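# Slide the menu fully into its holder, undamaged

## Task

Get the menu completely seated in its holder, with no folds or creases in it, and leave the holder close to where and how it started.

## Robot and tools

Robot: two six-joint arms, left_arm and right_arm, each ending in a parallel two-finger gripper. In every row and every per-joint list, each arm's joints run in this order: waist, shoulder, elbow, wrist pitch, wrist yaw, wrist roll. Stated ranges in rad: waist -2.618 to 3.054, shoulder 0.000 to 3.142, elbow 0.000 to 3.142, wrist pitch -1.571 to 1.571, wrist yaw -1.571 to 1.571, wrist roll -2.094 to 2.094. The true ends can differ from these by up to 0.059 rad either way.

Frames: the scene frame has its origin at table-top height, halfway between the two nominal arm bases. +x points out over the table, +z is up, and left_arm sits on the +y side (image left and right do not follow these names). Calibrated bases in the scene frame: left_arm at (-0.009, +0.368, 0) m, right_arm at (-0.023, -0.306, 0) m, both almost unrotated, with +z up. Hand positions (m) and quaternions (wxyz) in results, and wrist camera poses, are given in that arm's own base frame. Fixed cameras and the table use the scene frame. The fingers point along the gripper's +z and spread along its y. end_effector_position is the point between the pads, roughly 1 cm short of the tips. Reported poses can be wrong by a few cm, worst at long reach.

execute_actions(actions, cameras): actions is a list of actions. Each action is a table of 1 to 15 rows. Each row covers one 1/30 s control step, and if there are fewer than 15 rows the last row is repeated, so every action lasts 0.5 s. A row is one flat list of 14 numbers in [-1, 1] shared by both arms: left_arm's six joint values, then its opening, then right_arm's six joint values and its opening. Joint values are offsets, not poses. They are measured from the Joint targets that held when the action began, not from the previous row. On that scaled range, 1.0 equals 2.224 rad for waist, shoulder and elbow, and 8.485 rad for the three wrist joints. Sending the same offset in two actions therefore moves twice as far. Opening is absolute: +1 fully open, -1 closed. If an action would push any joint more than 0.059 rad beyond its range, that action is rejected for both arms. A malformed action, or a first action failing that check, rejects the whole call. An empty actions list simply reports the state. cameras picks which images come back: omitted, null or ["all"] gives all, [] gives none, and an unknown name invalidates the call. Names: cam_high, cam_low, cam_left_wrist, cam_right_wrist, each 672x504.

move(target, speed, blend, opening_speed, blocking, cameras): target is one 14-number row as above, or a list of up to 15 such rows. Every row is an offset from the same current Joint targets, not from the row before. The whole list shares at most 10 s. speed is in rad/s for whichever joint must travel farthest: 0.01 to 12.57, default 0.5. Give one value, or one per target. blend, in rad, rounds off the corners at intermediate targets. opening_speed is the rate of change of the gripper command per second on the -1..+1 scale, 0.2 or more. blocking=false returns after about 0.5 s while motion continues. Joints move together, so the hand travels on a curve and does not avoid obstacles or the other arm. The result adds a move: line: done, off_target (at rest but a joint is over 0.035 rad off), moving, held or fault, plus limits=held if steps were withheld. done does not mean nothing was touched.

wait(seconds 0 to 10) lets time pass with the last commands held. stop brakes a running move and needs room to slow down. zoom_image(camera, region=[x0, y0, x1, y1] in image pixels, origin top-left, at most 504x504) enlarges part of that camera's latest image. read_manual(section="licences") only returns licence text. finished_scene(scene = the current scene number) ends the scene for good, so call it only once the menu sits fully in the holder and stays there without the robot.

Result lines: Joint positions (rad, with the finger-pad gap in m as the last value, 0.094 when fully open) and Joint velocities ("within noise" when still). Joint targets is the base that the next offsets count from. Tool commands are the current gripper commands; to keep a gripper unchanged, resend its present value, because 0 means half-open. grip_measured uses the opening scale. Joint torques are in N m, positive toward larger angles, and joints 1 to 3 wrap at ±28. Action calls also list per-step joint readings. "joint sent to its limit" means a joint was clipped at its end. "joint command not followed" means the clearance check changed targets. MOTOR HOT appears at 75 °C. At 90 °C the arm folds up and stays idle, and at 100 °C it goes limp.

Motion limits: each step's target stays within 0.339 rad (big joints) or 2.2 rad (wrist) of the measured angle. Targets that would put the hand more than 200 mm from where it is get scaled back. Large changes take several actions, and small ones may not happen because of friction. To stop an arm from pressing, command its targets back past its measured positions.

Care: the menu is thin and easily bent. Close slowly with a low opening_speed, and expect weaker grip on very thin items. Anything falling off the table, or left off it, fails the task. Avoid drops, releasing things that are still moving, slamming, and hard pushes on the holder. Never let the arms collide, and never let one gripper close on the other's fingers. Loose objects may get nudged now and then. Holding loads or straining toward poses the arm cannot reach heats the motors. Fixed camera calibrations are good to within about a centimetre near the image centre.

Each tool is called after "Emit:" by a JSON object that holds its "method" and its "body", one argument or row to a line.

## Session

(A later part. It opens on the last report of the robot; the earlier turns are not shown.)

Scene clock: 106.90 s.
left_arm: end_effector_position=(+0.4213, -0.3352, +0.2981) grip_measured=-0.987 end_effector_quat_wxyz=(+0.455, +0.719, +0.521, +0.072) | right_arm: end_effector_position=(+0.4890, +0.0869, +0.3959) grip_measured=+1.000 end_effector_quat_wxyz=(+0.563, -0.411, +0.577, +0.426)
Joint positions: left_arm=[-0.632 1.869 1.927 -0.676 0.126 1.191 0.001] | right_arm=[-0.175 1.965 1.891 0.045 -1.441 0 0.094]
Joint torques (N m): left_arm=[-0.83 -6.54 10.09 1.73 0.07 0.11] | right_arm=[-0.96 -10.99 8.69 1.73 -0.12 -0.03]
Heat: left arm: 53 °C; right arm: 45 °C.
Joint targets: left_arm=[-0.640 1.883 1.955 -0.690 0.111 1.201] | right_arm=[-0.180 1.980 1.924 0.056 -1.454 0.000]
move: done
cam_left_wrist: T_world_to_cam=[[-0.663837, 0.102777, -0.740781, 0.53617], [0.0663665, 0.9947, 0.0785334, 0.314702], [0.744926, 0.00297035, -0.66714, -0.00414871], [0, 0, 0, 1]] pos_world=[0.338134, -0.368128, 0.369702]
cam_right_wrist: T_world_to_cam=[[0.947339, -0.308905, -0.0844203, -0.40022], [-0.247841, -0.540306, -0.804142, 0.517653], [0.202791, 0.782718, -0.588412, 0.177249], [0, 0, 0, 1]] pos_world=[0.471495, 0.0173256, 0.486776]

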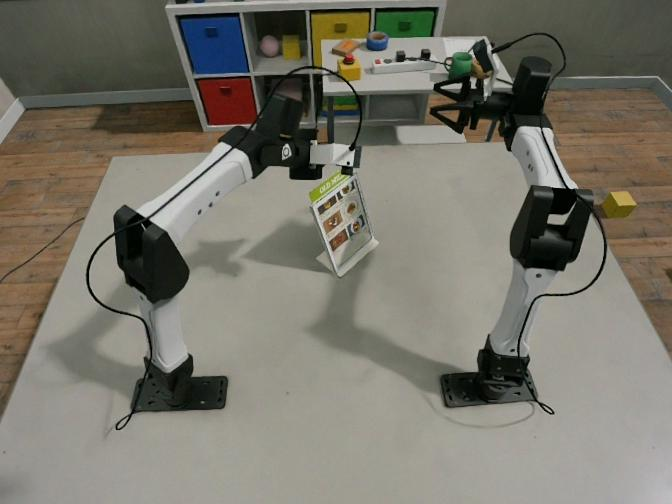

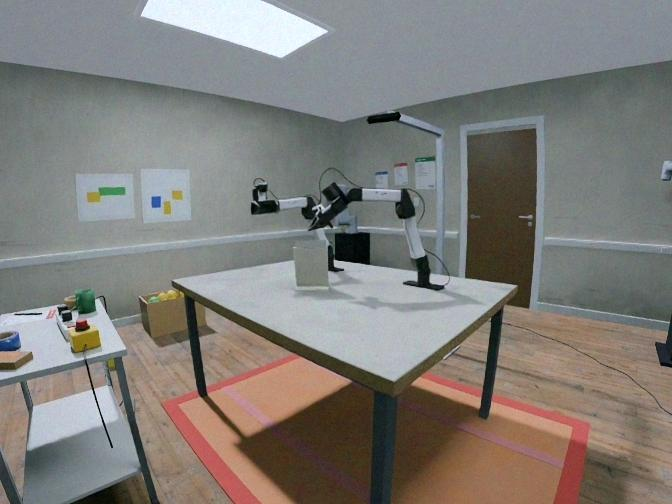

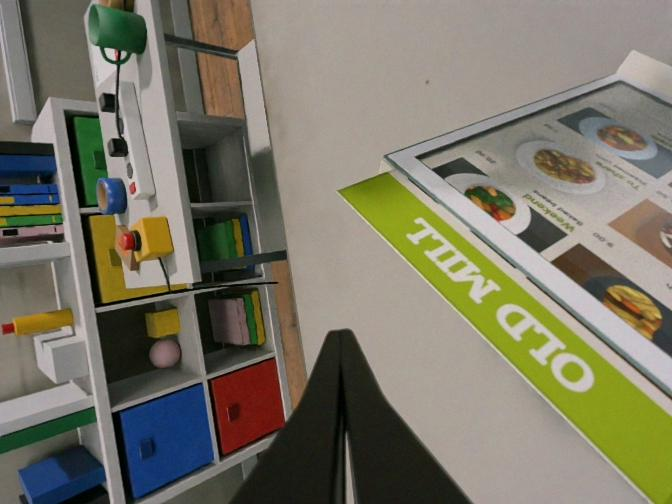

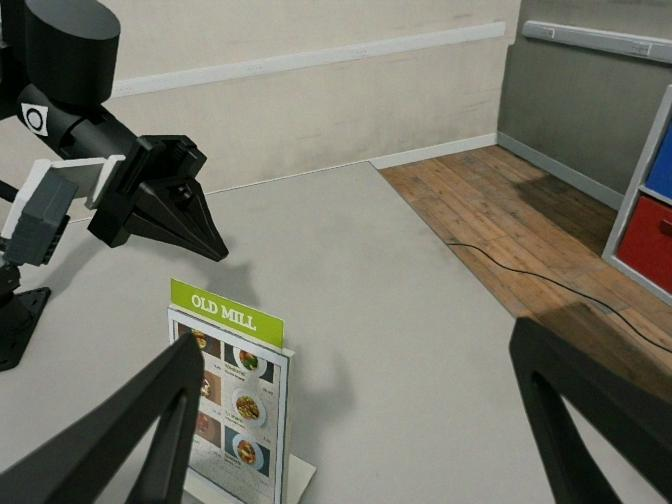

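Emit:
{"method": "move", "body": {
  "target": [
    [-0.007,-0.018,-0.0157,0.003,-0.0015,0,-1,0,0,0,0,0,0,1],
    [-0.0112,-0.0373,-0.0904,0.019,-0.0026,0,-1,0,0,0,0,0,0,1]
  ],
  "speed": 0.1,
  "cameras": ["cam_left_wrist","cam_right_wrist"]
}}

Emit:
{"method": "zoom_image", "body": {
  "camera": "cam_right_wrist",
  "region": [100, 200, 350, 440]
}}

Emit:
{"method": "zoom_image", "body": {
  "camera": "cam_left_wrist",
  "region": [220, 180, 520, 480]
}}

Scene clock: 112.90 s.
left_arm: end_effector_position=(+0.4146, -0.3422, +0.2669) grip_measured=-0.987 end_effector_quat_wxyz=(+0.452, +0.723, +0.517, +0.075) | right_arm: end_effector_position=(+0.4890, +0.0869, +0.3959) grip_measured=+1.000 end_effector_quat_wxyz=(+0.563, -0.411, +0.577, +0.426)
Joint positions: left_arm=[-0.657 1.837 1.763 -0.548 0.105 1.191 0.001] | right_arm=[-0.175 1.965 1.891 0.045 -1.441 0 0.094]
Joint torques (N m): left_arm=[-0.81 -10.39 6.97 2.05 0.02 0.1] | right_arm=[-0.96 -11 8.66 1.73 -0.12 -0.02]
Heat: left arm: 53 °C; right arm: 45 °C.
Joint targets: left_arm=[-0.665 1.800 1.754 -0.529 0.089 1.201] | right_arm=[-0.180 1.980 1.924 0.056 -1.454 0.000]
move: off_target (left_arm); left_arm: the shoulder is farthest, 0.037 rad from its target
cam_left_wrist: T_world_to_cam=[[-0.659967, 0.117265, -0.742086, 0.51303], [0.0732922, 0.993082, 0.0917456, 0.317562], [0.747711, 0.00616001, -0.663996, -0.0209069], [0, 0, 0, 1]] pos_world=[0.330941, -0.375396, 0.337696]
cam_right_wrist: T_world_to_cam=[[0.947339, -0.308905, -0.0844203, -0.40022], [-0.247841, -0.540306, -0.804142, 0.517653], [0.202791, 0.782718, -0.588412, 0.177249], [0, 0, 0, 1]] pos_world=[0.471495, 0.0173256, 0.486776]

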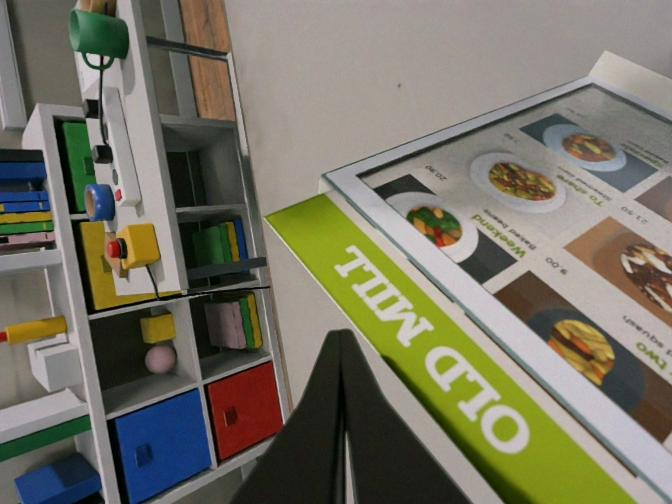

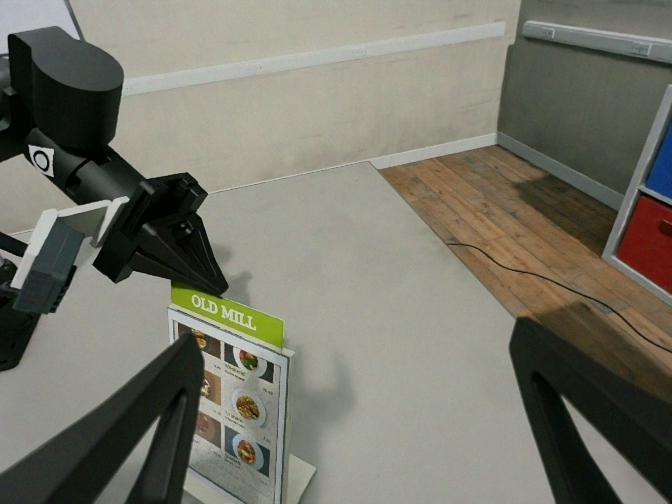

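Scaled by 2.016 from the camera's image (finer frame: 960x720).

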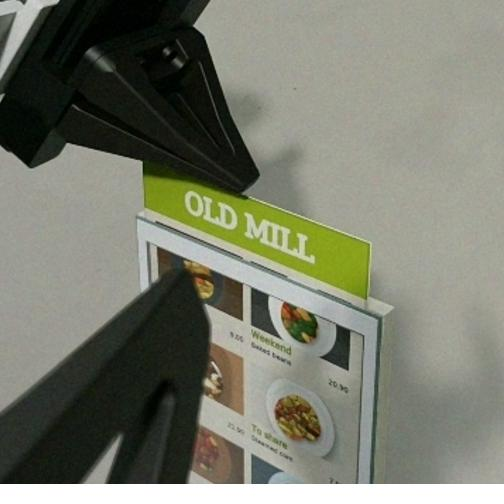

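Scaled by 1.680 from the camera's image (finer frame: 960x720).

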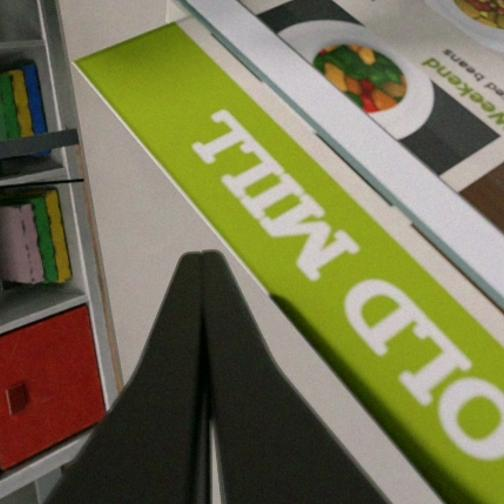

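Emit:
{"method": "move", "body": {
  "target": [-0.0127,-0.0075,-0.0637,0.0148,-0.003,0,-1,0,0,0,0,0,0,1],
  "speed": 0.07,
  "cameras": ["cam_left_wrist","cam_right_wrist"]
}}

Emit:
{"method": "zoom_image", "body": {
  "camera": "cam_right_wrist",
  "region": [100, 220, 350, 460]
}}

Emit:
{"method": "zoom_image", "body": {
  "camera": "cam_left_wrist",
  "region": [220, 180, 520, 480]
}}

Scene clock: 119.13 s.
left_arm: end_effector_position=(+0.4070, -0.3499, +0.2374) grip_measured=-0.987 end_effector_quat_wxyz=(+0.451, +0.727, +0.511, +0.080) | right_arm: end_effector_position=(+0.4890, +0.0869, +0.3959) grip_measured=+1.000 end_effector_quat_wxyz=(+0.563, -0.411, +0.577, +0.426)
Joint positions: left_arm=[-0.685 1.819 1.622 -0.423 0.079 1.191 0.001] | right_arm=[-0.175 1.965 1.891 0.045 -1.441 0 0.094]
Joint torques (N m): left_arm=[-0.81 -10.26 7.02 2.09 0.03 0.1] | right_arm=[-0.94 -10.97 8.66 1.73 -0.12 -0.02]
Heat: left arm: 52 °C; right arm: 45 °C.
Joint targets: left_arm=[-0.693 1.783 1.613 -0.403 0.064 1.200] | right_arm=[-0.180 1.980 1.924 0.056 -1.454 0.000]
move: off_target (left_arm); left_arm: the shoulder is farthest, 0.036 rad from its target
cam_left_wrist: T_world_to_cam=[[-0.650812, 0.129808, -0.74806, 0.489074], [0.0795965, 0.991512, 0.102805, 0.322818], [0.755055, 0.00736358, -0.65562, -0.0392966], [0, 0, 0, 1]] pos_world=[0.322271, -0.383275, 0.306906]
cam_right_wrist: T_world_to_cam=[[0.947339, -0.308905, -0.0844203, -0.40022], [-0.247841, -0.540306, -0.804142, 0.517653], [0.202791, 0.782718, -0.588412, 0.177249], [0, 0, 0, 1]] pos_world=[0.471495, 0.0173256, 0.486776]

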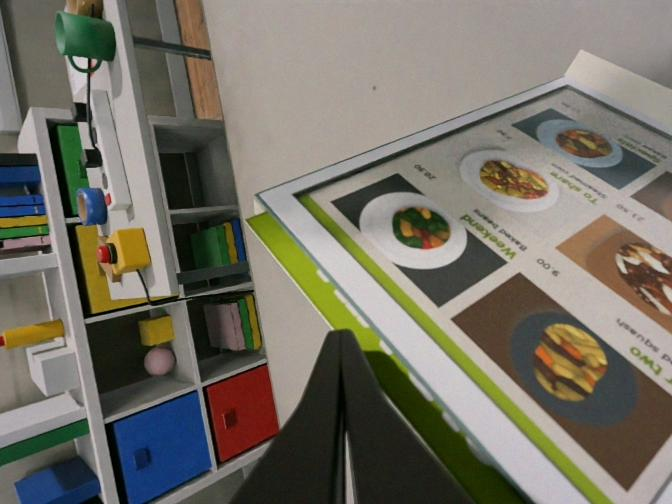

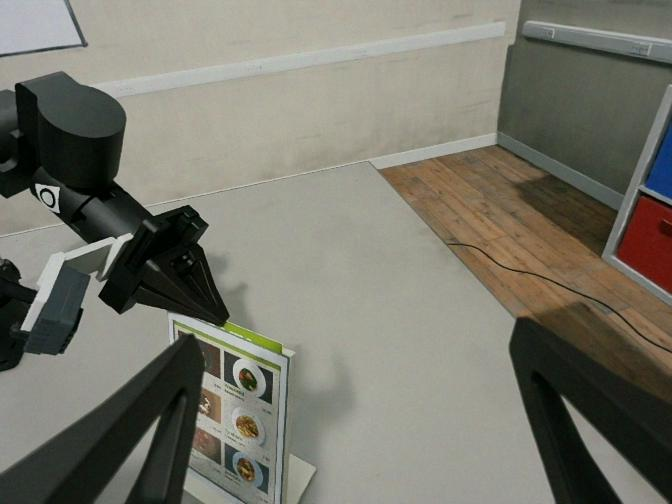

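Scaled by 2.016 from the camera's image (finer frame: 960x720).

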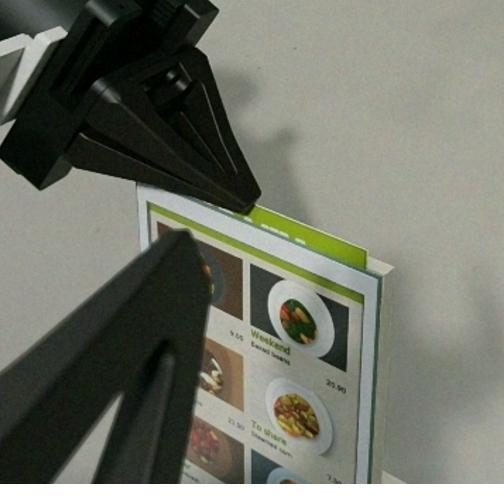

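Scaled by 1.680 from the camera's image (finer frame: 960x720).

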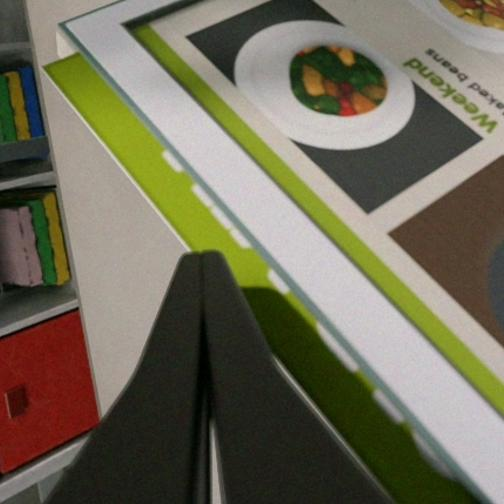

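Emit:
{"method": "move", "body": {
  "target": [-0.003,0,-0.012,0.0025,0,0,-1,0,0,0,0,0,0,1],
  "speed": 0.06,
  "cameras": ["cam_right_wrist","cam_left_wrist"]
}}

Emit:
{"method": "zoom_image", "body": {
  "camera": "cam_right_wrist",
  "region": [100, 200, 350, 460]
}}

Scene clock: 131.43 s.
left_arm: end_effector_position=(+0.4042, -0.3521, +0.2302) grip_measured=-0.987 end_effector_quat_wxyz=(+0.450, +0.730, +0.509, +0.079) | right_arm: end_effector_position=(+0.4890, +0.0869, +0.3959) grip_measured=+1.000 end_effector_quat_wxyz=(+0.563, -0.411, +0.577, +0.426)
Joint positions: left_arm=[-0.692 1.818 1.595 -0.402 0.078 1.191 0.001] | right_arm=[-0.175 1.965 1.891 0.045 -1.441 0 0.094]
Joint torques (N m): left_arm=[-0.83 -10.17 7.02 2.06 0.06 0.09] | right_arm=[-0.96 -10.99 8.69 1.73 -0.12 -0.03]
Motor temperatures (°C): left_arm=[22 52 51 54 23 22 26] | right_arm=[23 42 45 31 22 24 24]
Heat: left arm: 54 °C; right arm: 45 °C.
Joint targets: left_arm=[-0.700 1.783 1.586 -0.382 0.063 1.201] | right_arm=[-0.180 1.980 1.924 0.056 -1.454 0.000]
move: done
cam_left_wrist: T_world_to_cam=[[-0.651944, 0.136334, -0.74591, 0.484402], [0.085984, 0.990651, 0.105915, 0.322353], [0.753376, 0.00491435, -0.657571, -0.0416391], [0, 0, 0, 1]] pos_world=[0.319455, -0.385175, 0.299797]
cam_right_wrist: T_world_to_cam=[[0.947339, -0.308905, -0.0844203, -0.40022], [-0.247841, -0.540306, -0.804142, 0.517653], [0.202791, 0.782718, -0.588412, 0.177249], [0, 0, 0, 1]] pos_world=[0.471495, 0.0173256, 0.486776]
Images, in order (width x height): cam_left_wrist 672x504, cam_right_wrist 672x504.

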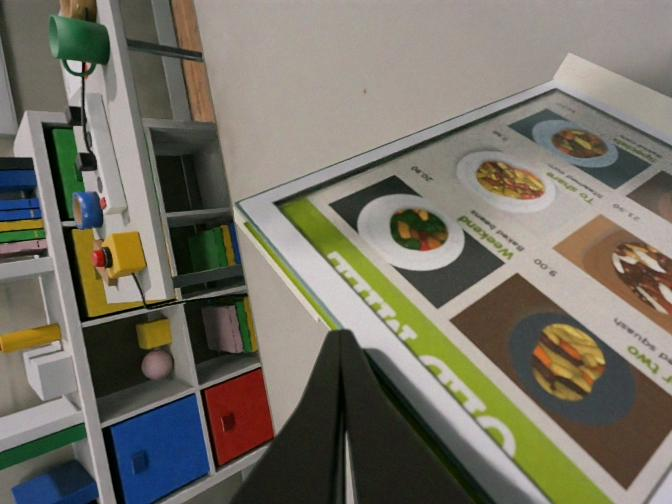

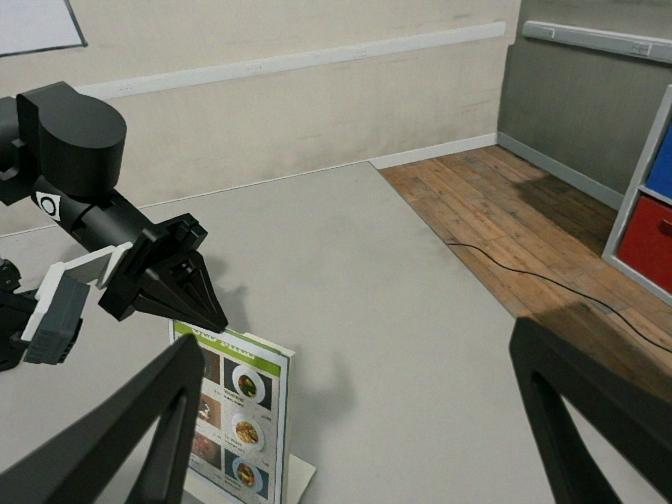

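Scaled by 1.938 from the camera's image (finer frame: 960x720).

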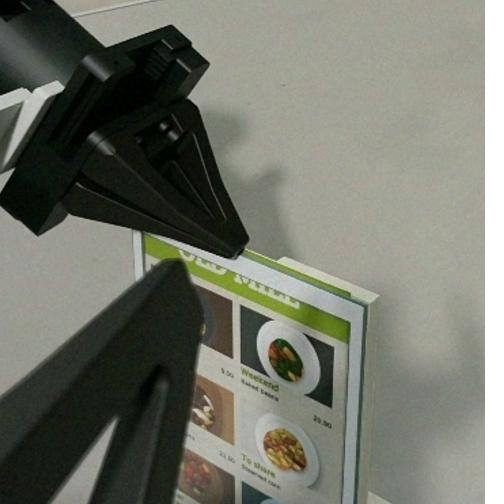

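Emit:
{"method": "move", "body": {
  "target": [
    [0,0.01,0.06,0,0,0,-1,0,0,0,0,0,0,1],
    [-0.006,0.086,0.135,-0.007,0,0,-1,0,0,0,0,0,0,1],
    [-0.006,0.086,0.096,-0.006,0,0,-1,0,0,0,0,0,0,1]
  ],
  "speed": [0.2,0.2,0.12],
  "cameras": ["cam_right_wrist","cam_left_wrist"]
}}

Emit:
{"method": "zoom_image", "body": {
  "camera": "cam_right_wrist",
  "region": [100, 200, 350, 460]
}}

Scene clock: 140.23 s.
left_arm: end_effector_position=(+0.4309, -0.3841, +0.2450) grip_measured=-0.987 end_effector_quat_wxyz=(+0.470, +0.725, +0.498, +0.081) | right_arm: end_effector_position=(+0.4890, +0.0869, +0.3959) grip_measured=+1.000 end_effector_quat_wxyz=(+0.563, -0.411, +0.577, +0.426)
Joint positions: left_arm=[-0.705 1.961 1.807 -0.425 0.078 1.191 0.001] | right_arm=[-0.175 1.965 1.891 0.045 -1.441 0 0.094]
Joint torques (N m): left_arm=[-0.83 -7.5 7.16 1.83 0.06 0.09] | right_arm=[-0.98 -10.99 8.69 1.73 -0.12 -0.03]
Heat: left arm: 54 °C; right arm: 45 °C.
Joint targets: left_arm=[-0.713 1.975 1.799 -0.433 0.063 1.201] | right_arm=[-0.180 1.980 1.924 0.056 -1.454 0.000]
move: done
cam_left_wrist: T_world_to_cam=[[-0.623768, 0.122606, -0.771934, 0.506179], [0.095597, 0.992173, 0.0803389, 0.35293], [0.775742, -0.0236818, -0.630606, -0.0791015], [0, 0, 0, 1]] pos_world=[0.343361, -0.414101, 0.3125]
cam_right_wrist: T_world_to_cam=[[0.947339, -0.308905, -0.0844203, -0.40022], [-0.247841, -0.540306, -0.804142, 0.517653], [0.202791, 0.782718, -0.588412, 0.177249], [0, 0, 0, 1]] pos_world=[0.471495, 0.0173256, 0.486776]
Images, in order (width x height): cam_left_wrist 672x504, cam_right_wrist 672x504.

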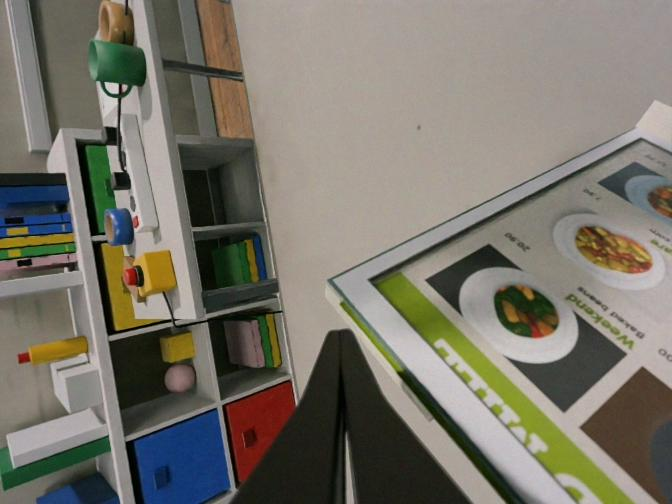

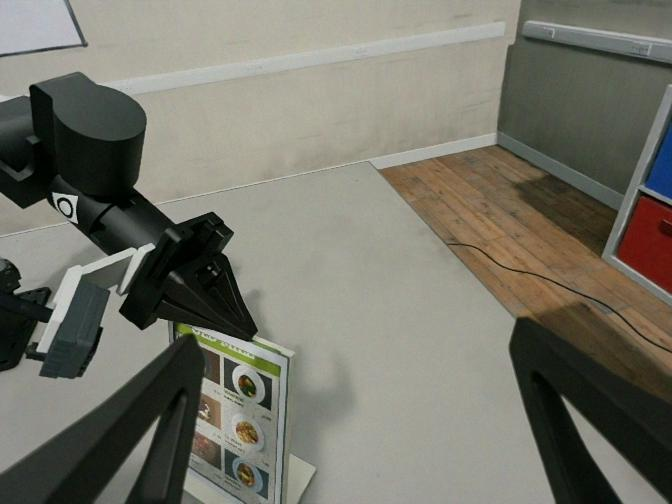

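Scaled by 1.938 from the camera's image (finer frame: 960x720).

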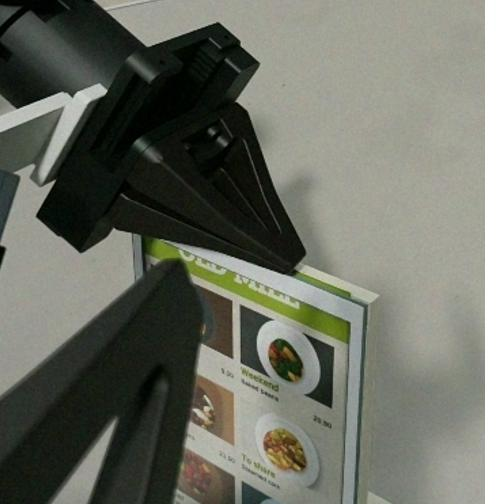

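Emit:
{"method": "move", "body": {
  "target": [
    [0.002,0,-0.016,0.001,0,0,-1,0,0,0,0,0,0,1]
  ],
  "speed": 0.06,
  "cameras": ["cam_right_wrist","cam_left_wrist"]
}}

Emit:
{"method": "zoom_image", "body": {
  "camera": "cam_right_wrist",
  "region": [150, 280, 310, 400]
}}

Emit:
{"method": "zoom_image", "body": {
  "camera": "cam_left_wrist",
  "region": [250, 200, 600, 500]
}}

Scene clock: 144.07 s.
left_arm: end_effector_position=(+0.4277, -0.3814, +0.2292) grip_measured=-0.987 end_effector_quat_wxyz=(+0.455, +0.731, +0.503, +0.077) | right_arm: end_effector_position=(+0.4890, +0.0869, +0.3959) grip_measured=+1.000 end_effector_quat_wxyz=(+0.563, -0.411, +0.577, +0.426)
Joint positions: left_arm=[-0.705 1.961 1.772 -0.425 0.078 1.191 0.001] | right_arm=[-0.175 1.965 1.891 0.045 -1.441 0 0.094]
Joint torques (N m): left_arm=[-0.47 -7.49 7.04 1.87 0.06 0.1] | right_arm=[-0.98 -10.99 8.66 1.74 -0.12 -0.03]
Heat: left arm: 54 °C; right arm: 45 °C.
Joint targets: left_arm=[-0.709 1.975 1.764 -0.425 0.064 1.201] | right_arm=[-0.180 1.980 1.924 0.056 -1.454 0.000]
move: done
cam_left_wrist: T_world_to_cam=[[-0.643881, 0.139805, -0.752244, 0.502327], [0.0980516, 0.990135, 0.10009, 0.345461], [0.758817, -0.00931255, -0.651238, -0.0690603], [0, 0, 0, 1]] pos_world=[0.34197, -0.412924, 0.298321]
cam_right_wrist: T_world_to_cam=[[0.947339, -0.308905, -0.0844203, -0.40022], [-0.247841, -0.540306, -0.804142, 0.517653], [0.202791, 0.782718, -0.588412, 0.177249], [0, 0, 0, 1]] pos_world=[0.471495, 0.0173256, 0.486776]
Images, in order (width x height): cam_left_wrist 672x504, cam_right_wrist 672x504.

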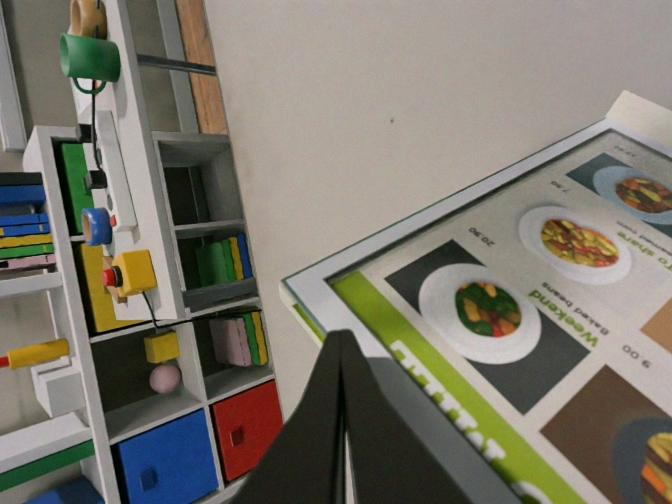

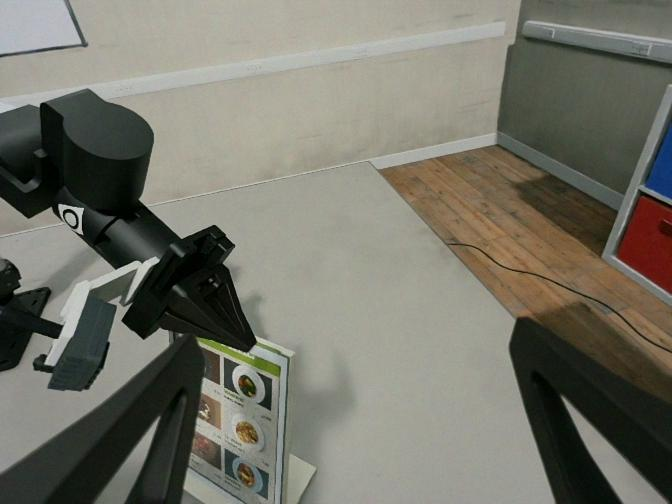

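Scaled by 3.150 from the camera's image (finer frame: 960x720).

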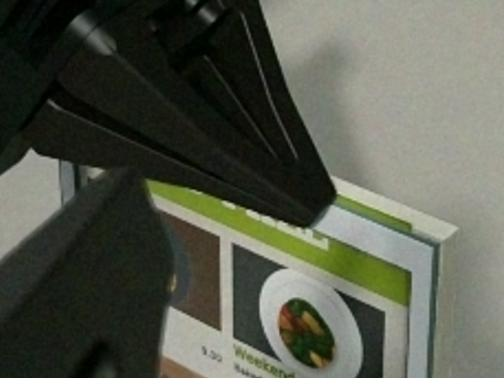

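Scaled by 1.440 from the camera's image (finer frame: 960x720).

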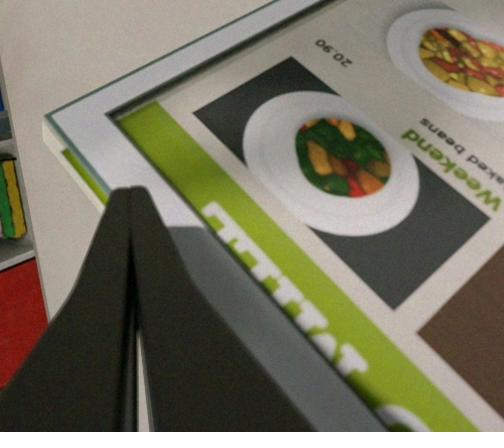

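Emit:
{"method": "move", "body": {
  "target": [-0.0,0.01,0.17,-0.01,0,0,-1,0,0,0,0,0,0,1],
  "speed": 0.3
}}

Emit:
{"method": "zoom_image", "body": {
  "camera": "cam_right_wrist",
  "region": [150, 280, 310, 400]
}}

Emit:
{"method": "zoom_image", "body": {
  "camera": "cam_left_wrist",
  "region": [250, 200, 600, 500]
}}

Scene clock: 149.37 s.
left_arm: end_effector_position=(+0.4404, -0.3922, +0.3631) grip_measured=-0.987 end_effector_quat_wxyz=(+0.561, +0.680, +0.461, +0.106) | right_arm: end_effector_position=(+0.4890, +0.0869, +0.3959) grip_measured=+1.000 end_effector_quat_wxyz=(+0.563, -0.411, +0.577, +0.426)
Joint positions: left_arm=[-0.705 1.98 2.118 -0.494 0.078 1.191 0.001] | right_arm=[-0.175 1.965 1.891 0.045 -1.441 0 0.094]
Joint torques (N m): left_arm=[-0.35 -7.15 9.69 1.89 0.03 0.08] | right_arm=[-0.98 -10.97 8.69 1.73 -0.13 -0.03]
Heat: left arm: 54 °C; right arm: 45 °C.
Joint targets: left_arm=[-0.709 1.997 2.142 -0.510 0.064 1.201] | right_arm=[-0.180 1.980 1.924 0.056 -1.454 0.000]
move: done
cam_left_wrist: T_world_to_cam=[[-0.483384, 0.00322918, -0.875402, 0.53315], [0.0928976, 0.994536, -0.0476281, 0.399127], [0.870465, -0.104345, -0.481043, -0.139753], [0, 0, 0, 1]] pos_world=[0.342289, -0.413251, 0.418503]
cam_right_wrist: T_world_to_cam=[[0.947339, -0.308905, -0.0844203, -0.40022], [-0.247841, -0.540306, -0.804142, 0.517653], [0.202791, 0.782718, -0.588412, 0.177249], [0, 0, 0, 1]] pos_world=[0.471495, 0.0173256, 0.486776]

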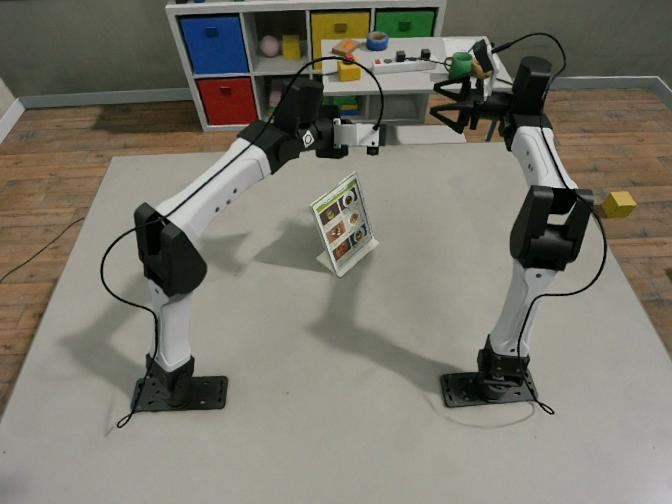

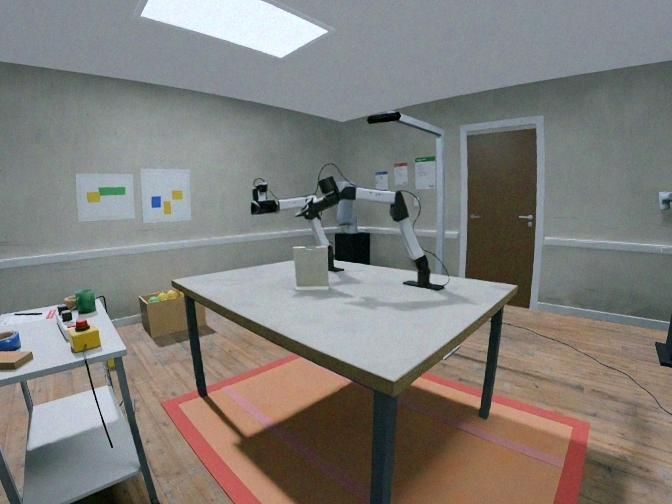

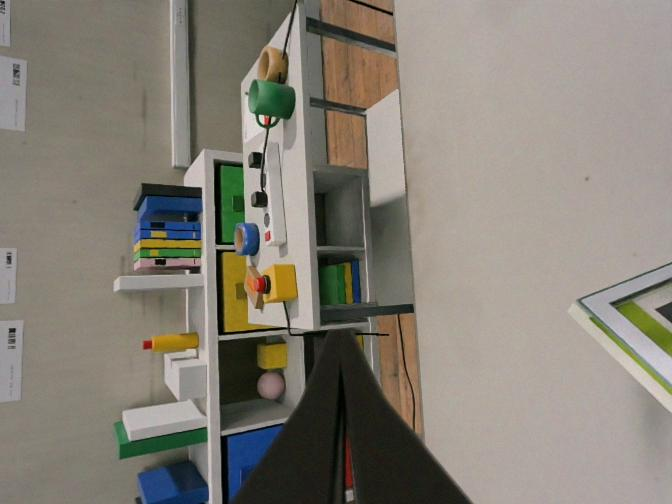

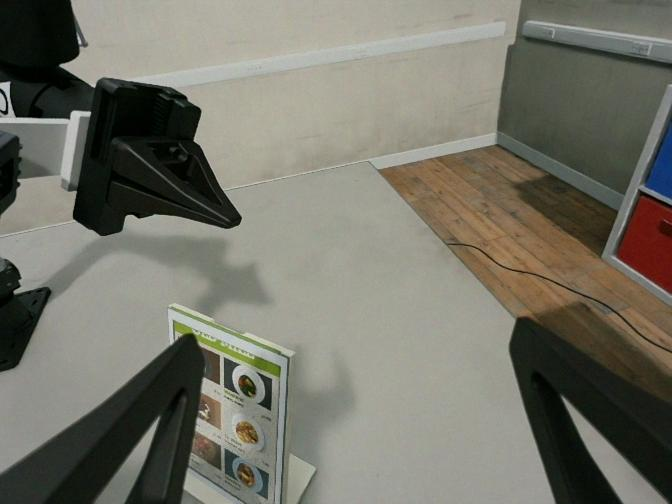

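Scaled by 3.150 from the camera's image (finer frame: 960x720).

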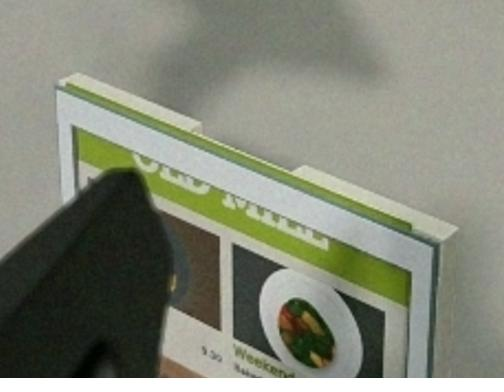

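Scaled by 1.440 from the camera's image (finer frame: 960x720).

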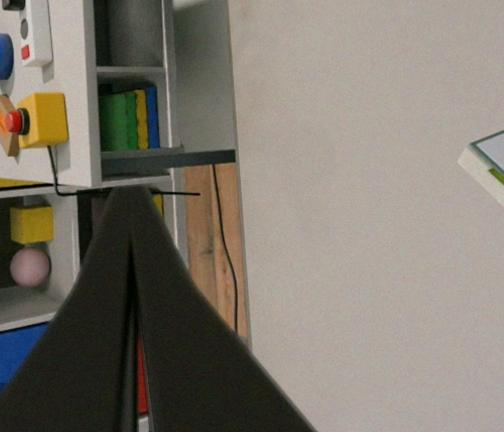

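Emit:
{"method": "zoom_image", "body": {
  "camera": "cam_right_wrist",
  "region": [160, 295, 230, 350]
}}

Emit:
{"method": "zoom_image", "body": {
  "camera": "cam_right_wrist",
  "region": [160, 300, 340, 504]
}}

Emit:
{"method": "zoom_image", "body": {
  "camera": "cam_high",
  "region": [290, 150, 400, 290]
}}

Scaled by 7.200 from the camera's image (finer frame: 960x720).

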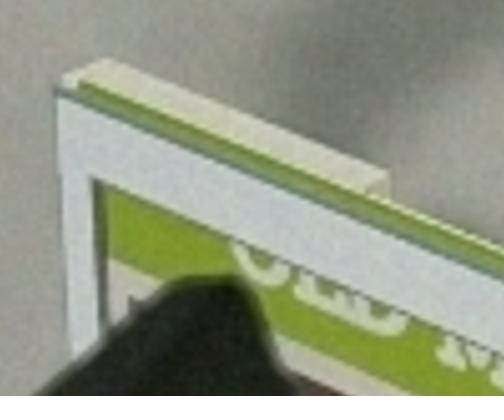

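Scaled by 2.471 from the camera's image (finer frame: 960x720).

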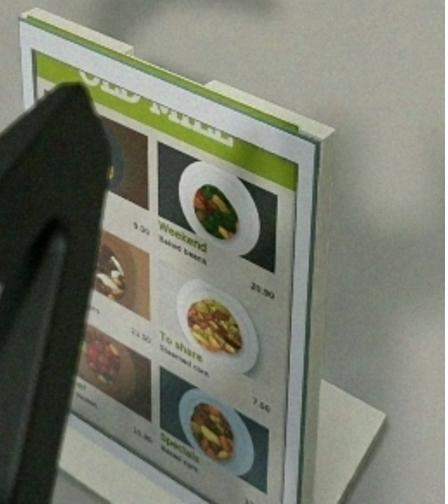

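Scaled by 3.600 from the camera's image (finer frame: 960x720).

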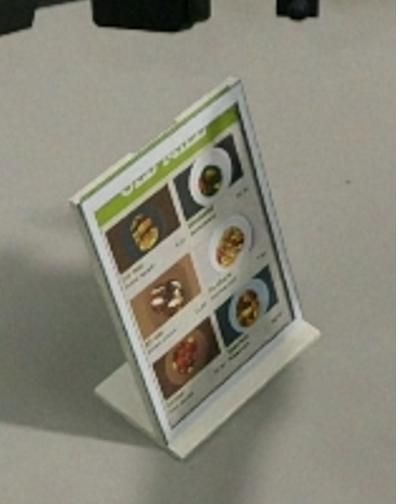

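Emit:
{"method": "move", "body": {
  "target": [
    [0.004,-0.09,-0.18,0.015,0,0,-1,0,0,0,0,0,0,1],
    [0.003,-0.0962,-0.25,0.0151,0,0,-1,0,0,0,0,0,0,1],
    [0.003,-0.0962,-0.26,0.0151,0,0,-1,0,0,0,0,0,0,1]
  ],
  "speed": [0.3,0.15,0.05],
  "cameras": ["cam_right_wrist","cam_left_wrist"]
}}

Emit:
{"method": "zoom_image", "body": {
  "camera": "cam_right_wrist",
  "region": [150, 280, 310, 400]
}}

Scene clock: 164.53 s.
left_arm: end_effector_position=(+0.3980, -0.3561, +0.2229) grip_measured=-0.987 end_effector_quat_wxyz=(+0.445, +0.735, +0.506, +0.075) | right_arm: end_effector_position=(+0.4890, +0.0869, +0.3959) grip_measured=+1.000 end_effector_quat_wxyz=(+0.563, -0.411, +0.577, +0.426)
Joint positions: left_arm=[-0.705 1.817 1.574 -0.394 0.077 1.191 0.001] | right_arm=[-0.175 1.965 1.891 0.045 -1.441 0 0.094]
Joint torques (N m): left_arm=[0.28 -10.13 6.9 1.98 0.07 0.09] | right_arm=[-0.98 -11 8.68 1.73 -0.11 -0.03]
Heat: left arm: 54 °C; right arm: 45 °C.
Joint targets: left_arm=[-0.702 1.783 1.563 -0.381 0.064 1.200] | right_arm=[-0.180 1.980 1.924 0.056 -1.454 0.000]
move: done
cam_left_wrist: T_world_to_cam=[[-0.656817, 0.150773, -0.738823, 0.480958], [0.0995671, 0.988568, 0.113224, 0.319742], [0.747447, 0.000804801, -0.66432, -0.0393929], [0, 0, 0, 1]] pos_world=[0.31351, -0.388571, 0.292971]
cam_right_wrist: T_world_to_cam=[[0.947339, -0.308905, -0.0844203, -0.40022], [-0.247841, -0.540306, -0.804142, 0.517653], [0.202791, 0.782718, -0.588412, 0.177249], [0, 0, 0, 1]] pos_world=[0.471495, 0.0173256, 0.486776]
Images, in order (width x height): cam_left_wrist 672x504, cam_right_wrist 672x504.

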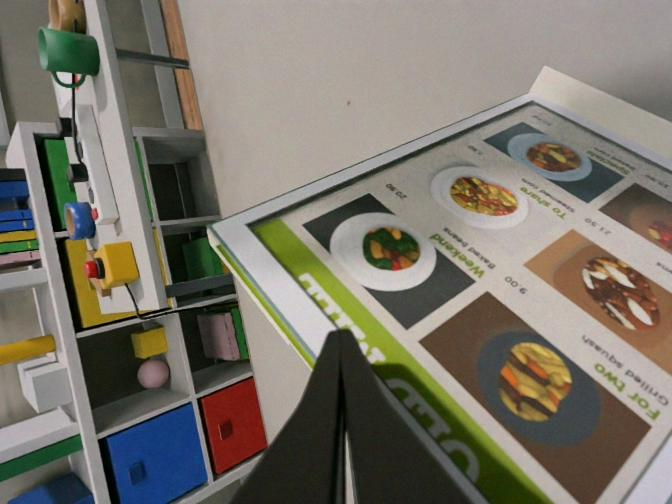

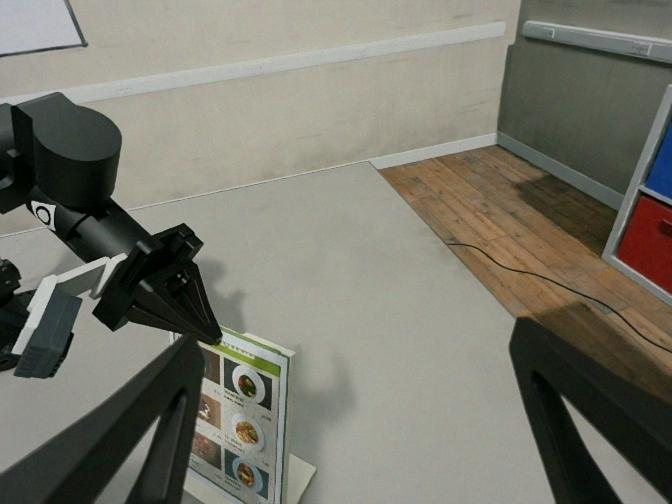

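Scaled by 3.150 from the camera's image (finer frame: 960x720).

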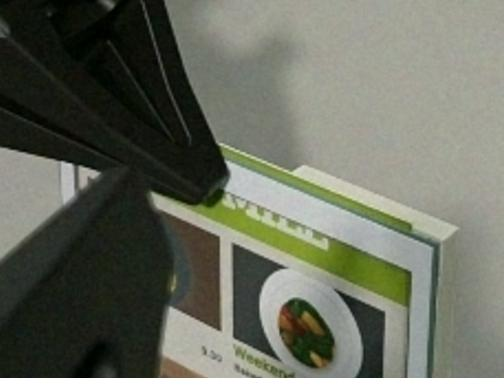

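Emit:
{"method": "move", "body": {
  "target": [
    [0,0.02,0.03,0,0,0,-1,0,0,0,0,0,0,1],
    [0.009,0.014,0.025,0,0,0,-1,0,0,0,0,0,0,1],
    [0.009,0.003,0.004,0,0,0,-1,0,0,0,0,0,0,1]
  ],
  "speed": [0.15,0.1,0.06],
  "cameras": ["cam_right_wrist","cam_left_wrist"]
}}

Emit:
{"method": "zoom_image", "body": {
  "camera": "cam_right_wrist",
  "region": [150, 280, 310, 400]
}}

Scene clock: 170.70 s.
left_arm: end_effector_position=(+0.4055, -0.3502, +0.2276) grip_measured=-0.987 end_effector_quat_wxyz=(+0.449, +0.728, +0.511, +0.081) | right_arm: end_effector_position=(+0.4890, +0.0869, +0.3959) grip_measured=+1.000 end_effector_quat_wxyz=(+0.563, -0.411, +0.577, +0.426)
Joint positions: left_arm=[-0.688 1.817 1.583 -0.391 0.076 1.192 0.001] | right_arm=[-0.175 1.965 1.891 0.045 -1.441 0 0.094]
Joint torques (N m): left_arm=[0.59 -9.59 6.89 1.96 0.07 0.09] | right_arm=[-0.96 -11 8.69 1.73 -0.12 -0.02]
Heat: left arm: 54 °C; right arm: 45 °C.
Joint targets: left_arm=[-0.682 1.790 1.572 -0.381 0.064 1.201] | right_arm=[-0.180 1.980 1.924 0.056 -1.454 0.000]
move: done
cam_left_wrist: T_world_to_cam=[[-0.651991, 0.13387, -0.746315, 0.482303], [0.0811306, 0.990957, 0.106876, 0.322508], [0.753873, 0.00913297, -0.656956, -0.0432052], [0, 0, 0, 1]] pos_world=[0.320863, -0.383763, 0.297098]
cam_right_wrist: T_world_to_cam=[[0.947339, -0.308905, -0.0844203, -0.40022], [-0.247841, -0.540306, -0.804142, 0.517653], [0.202791, 0.782718, -0.588412, 0.177249], [0, 0, 0, 1]] pos_world=[0.471495, 0.0173256, 0.486776]
Images, in order (width x height): cam_left_wrist 672x504, cam_right_wrist 672x504.

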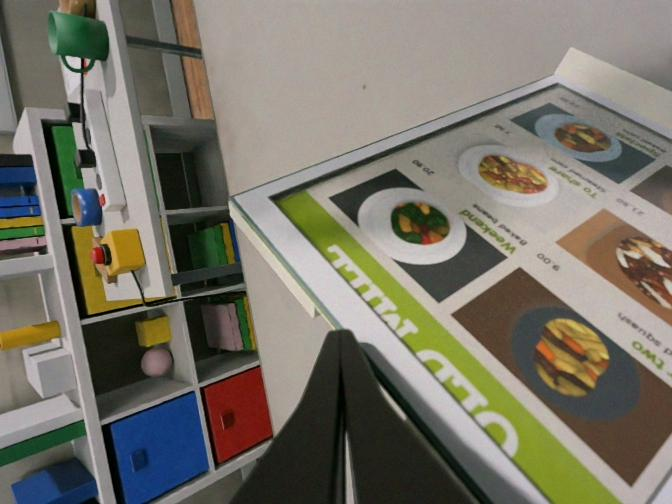

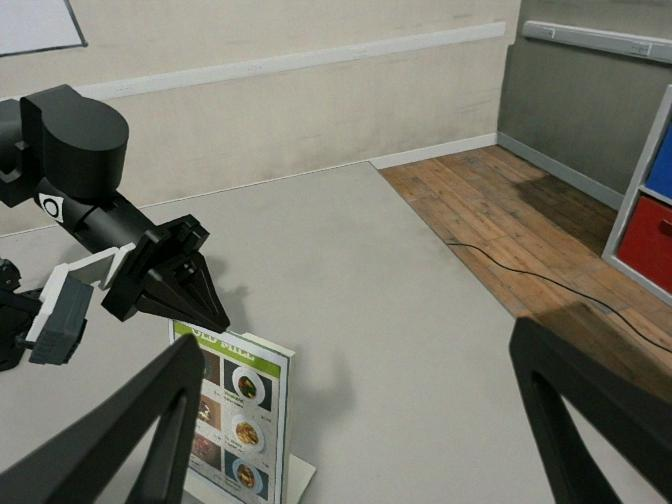

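Scaled by 3.150 from the camera's image (finer frame: 960x720).

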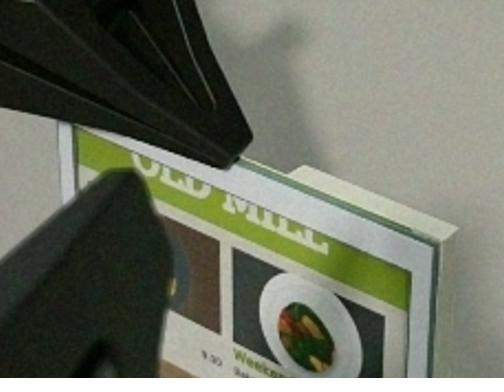

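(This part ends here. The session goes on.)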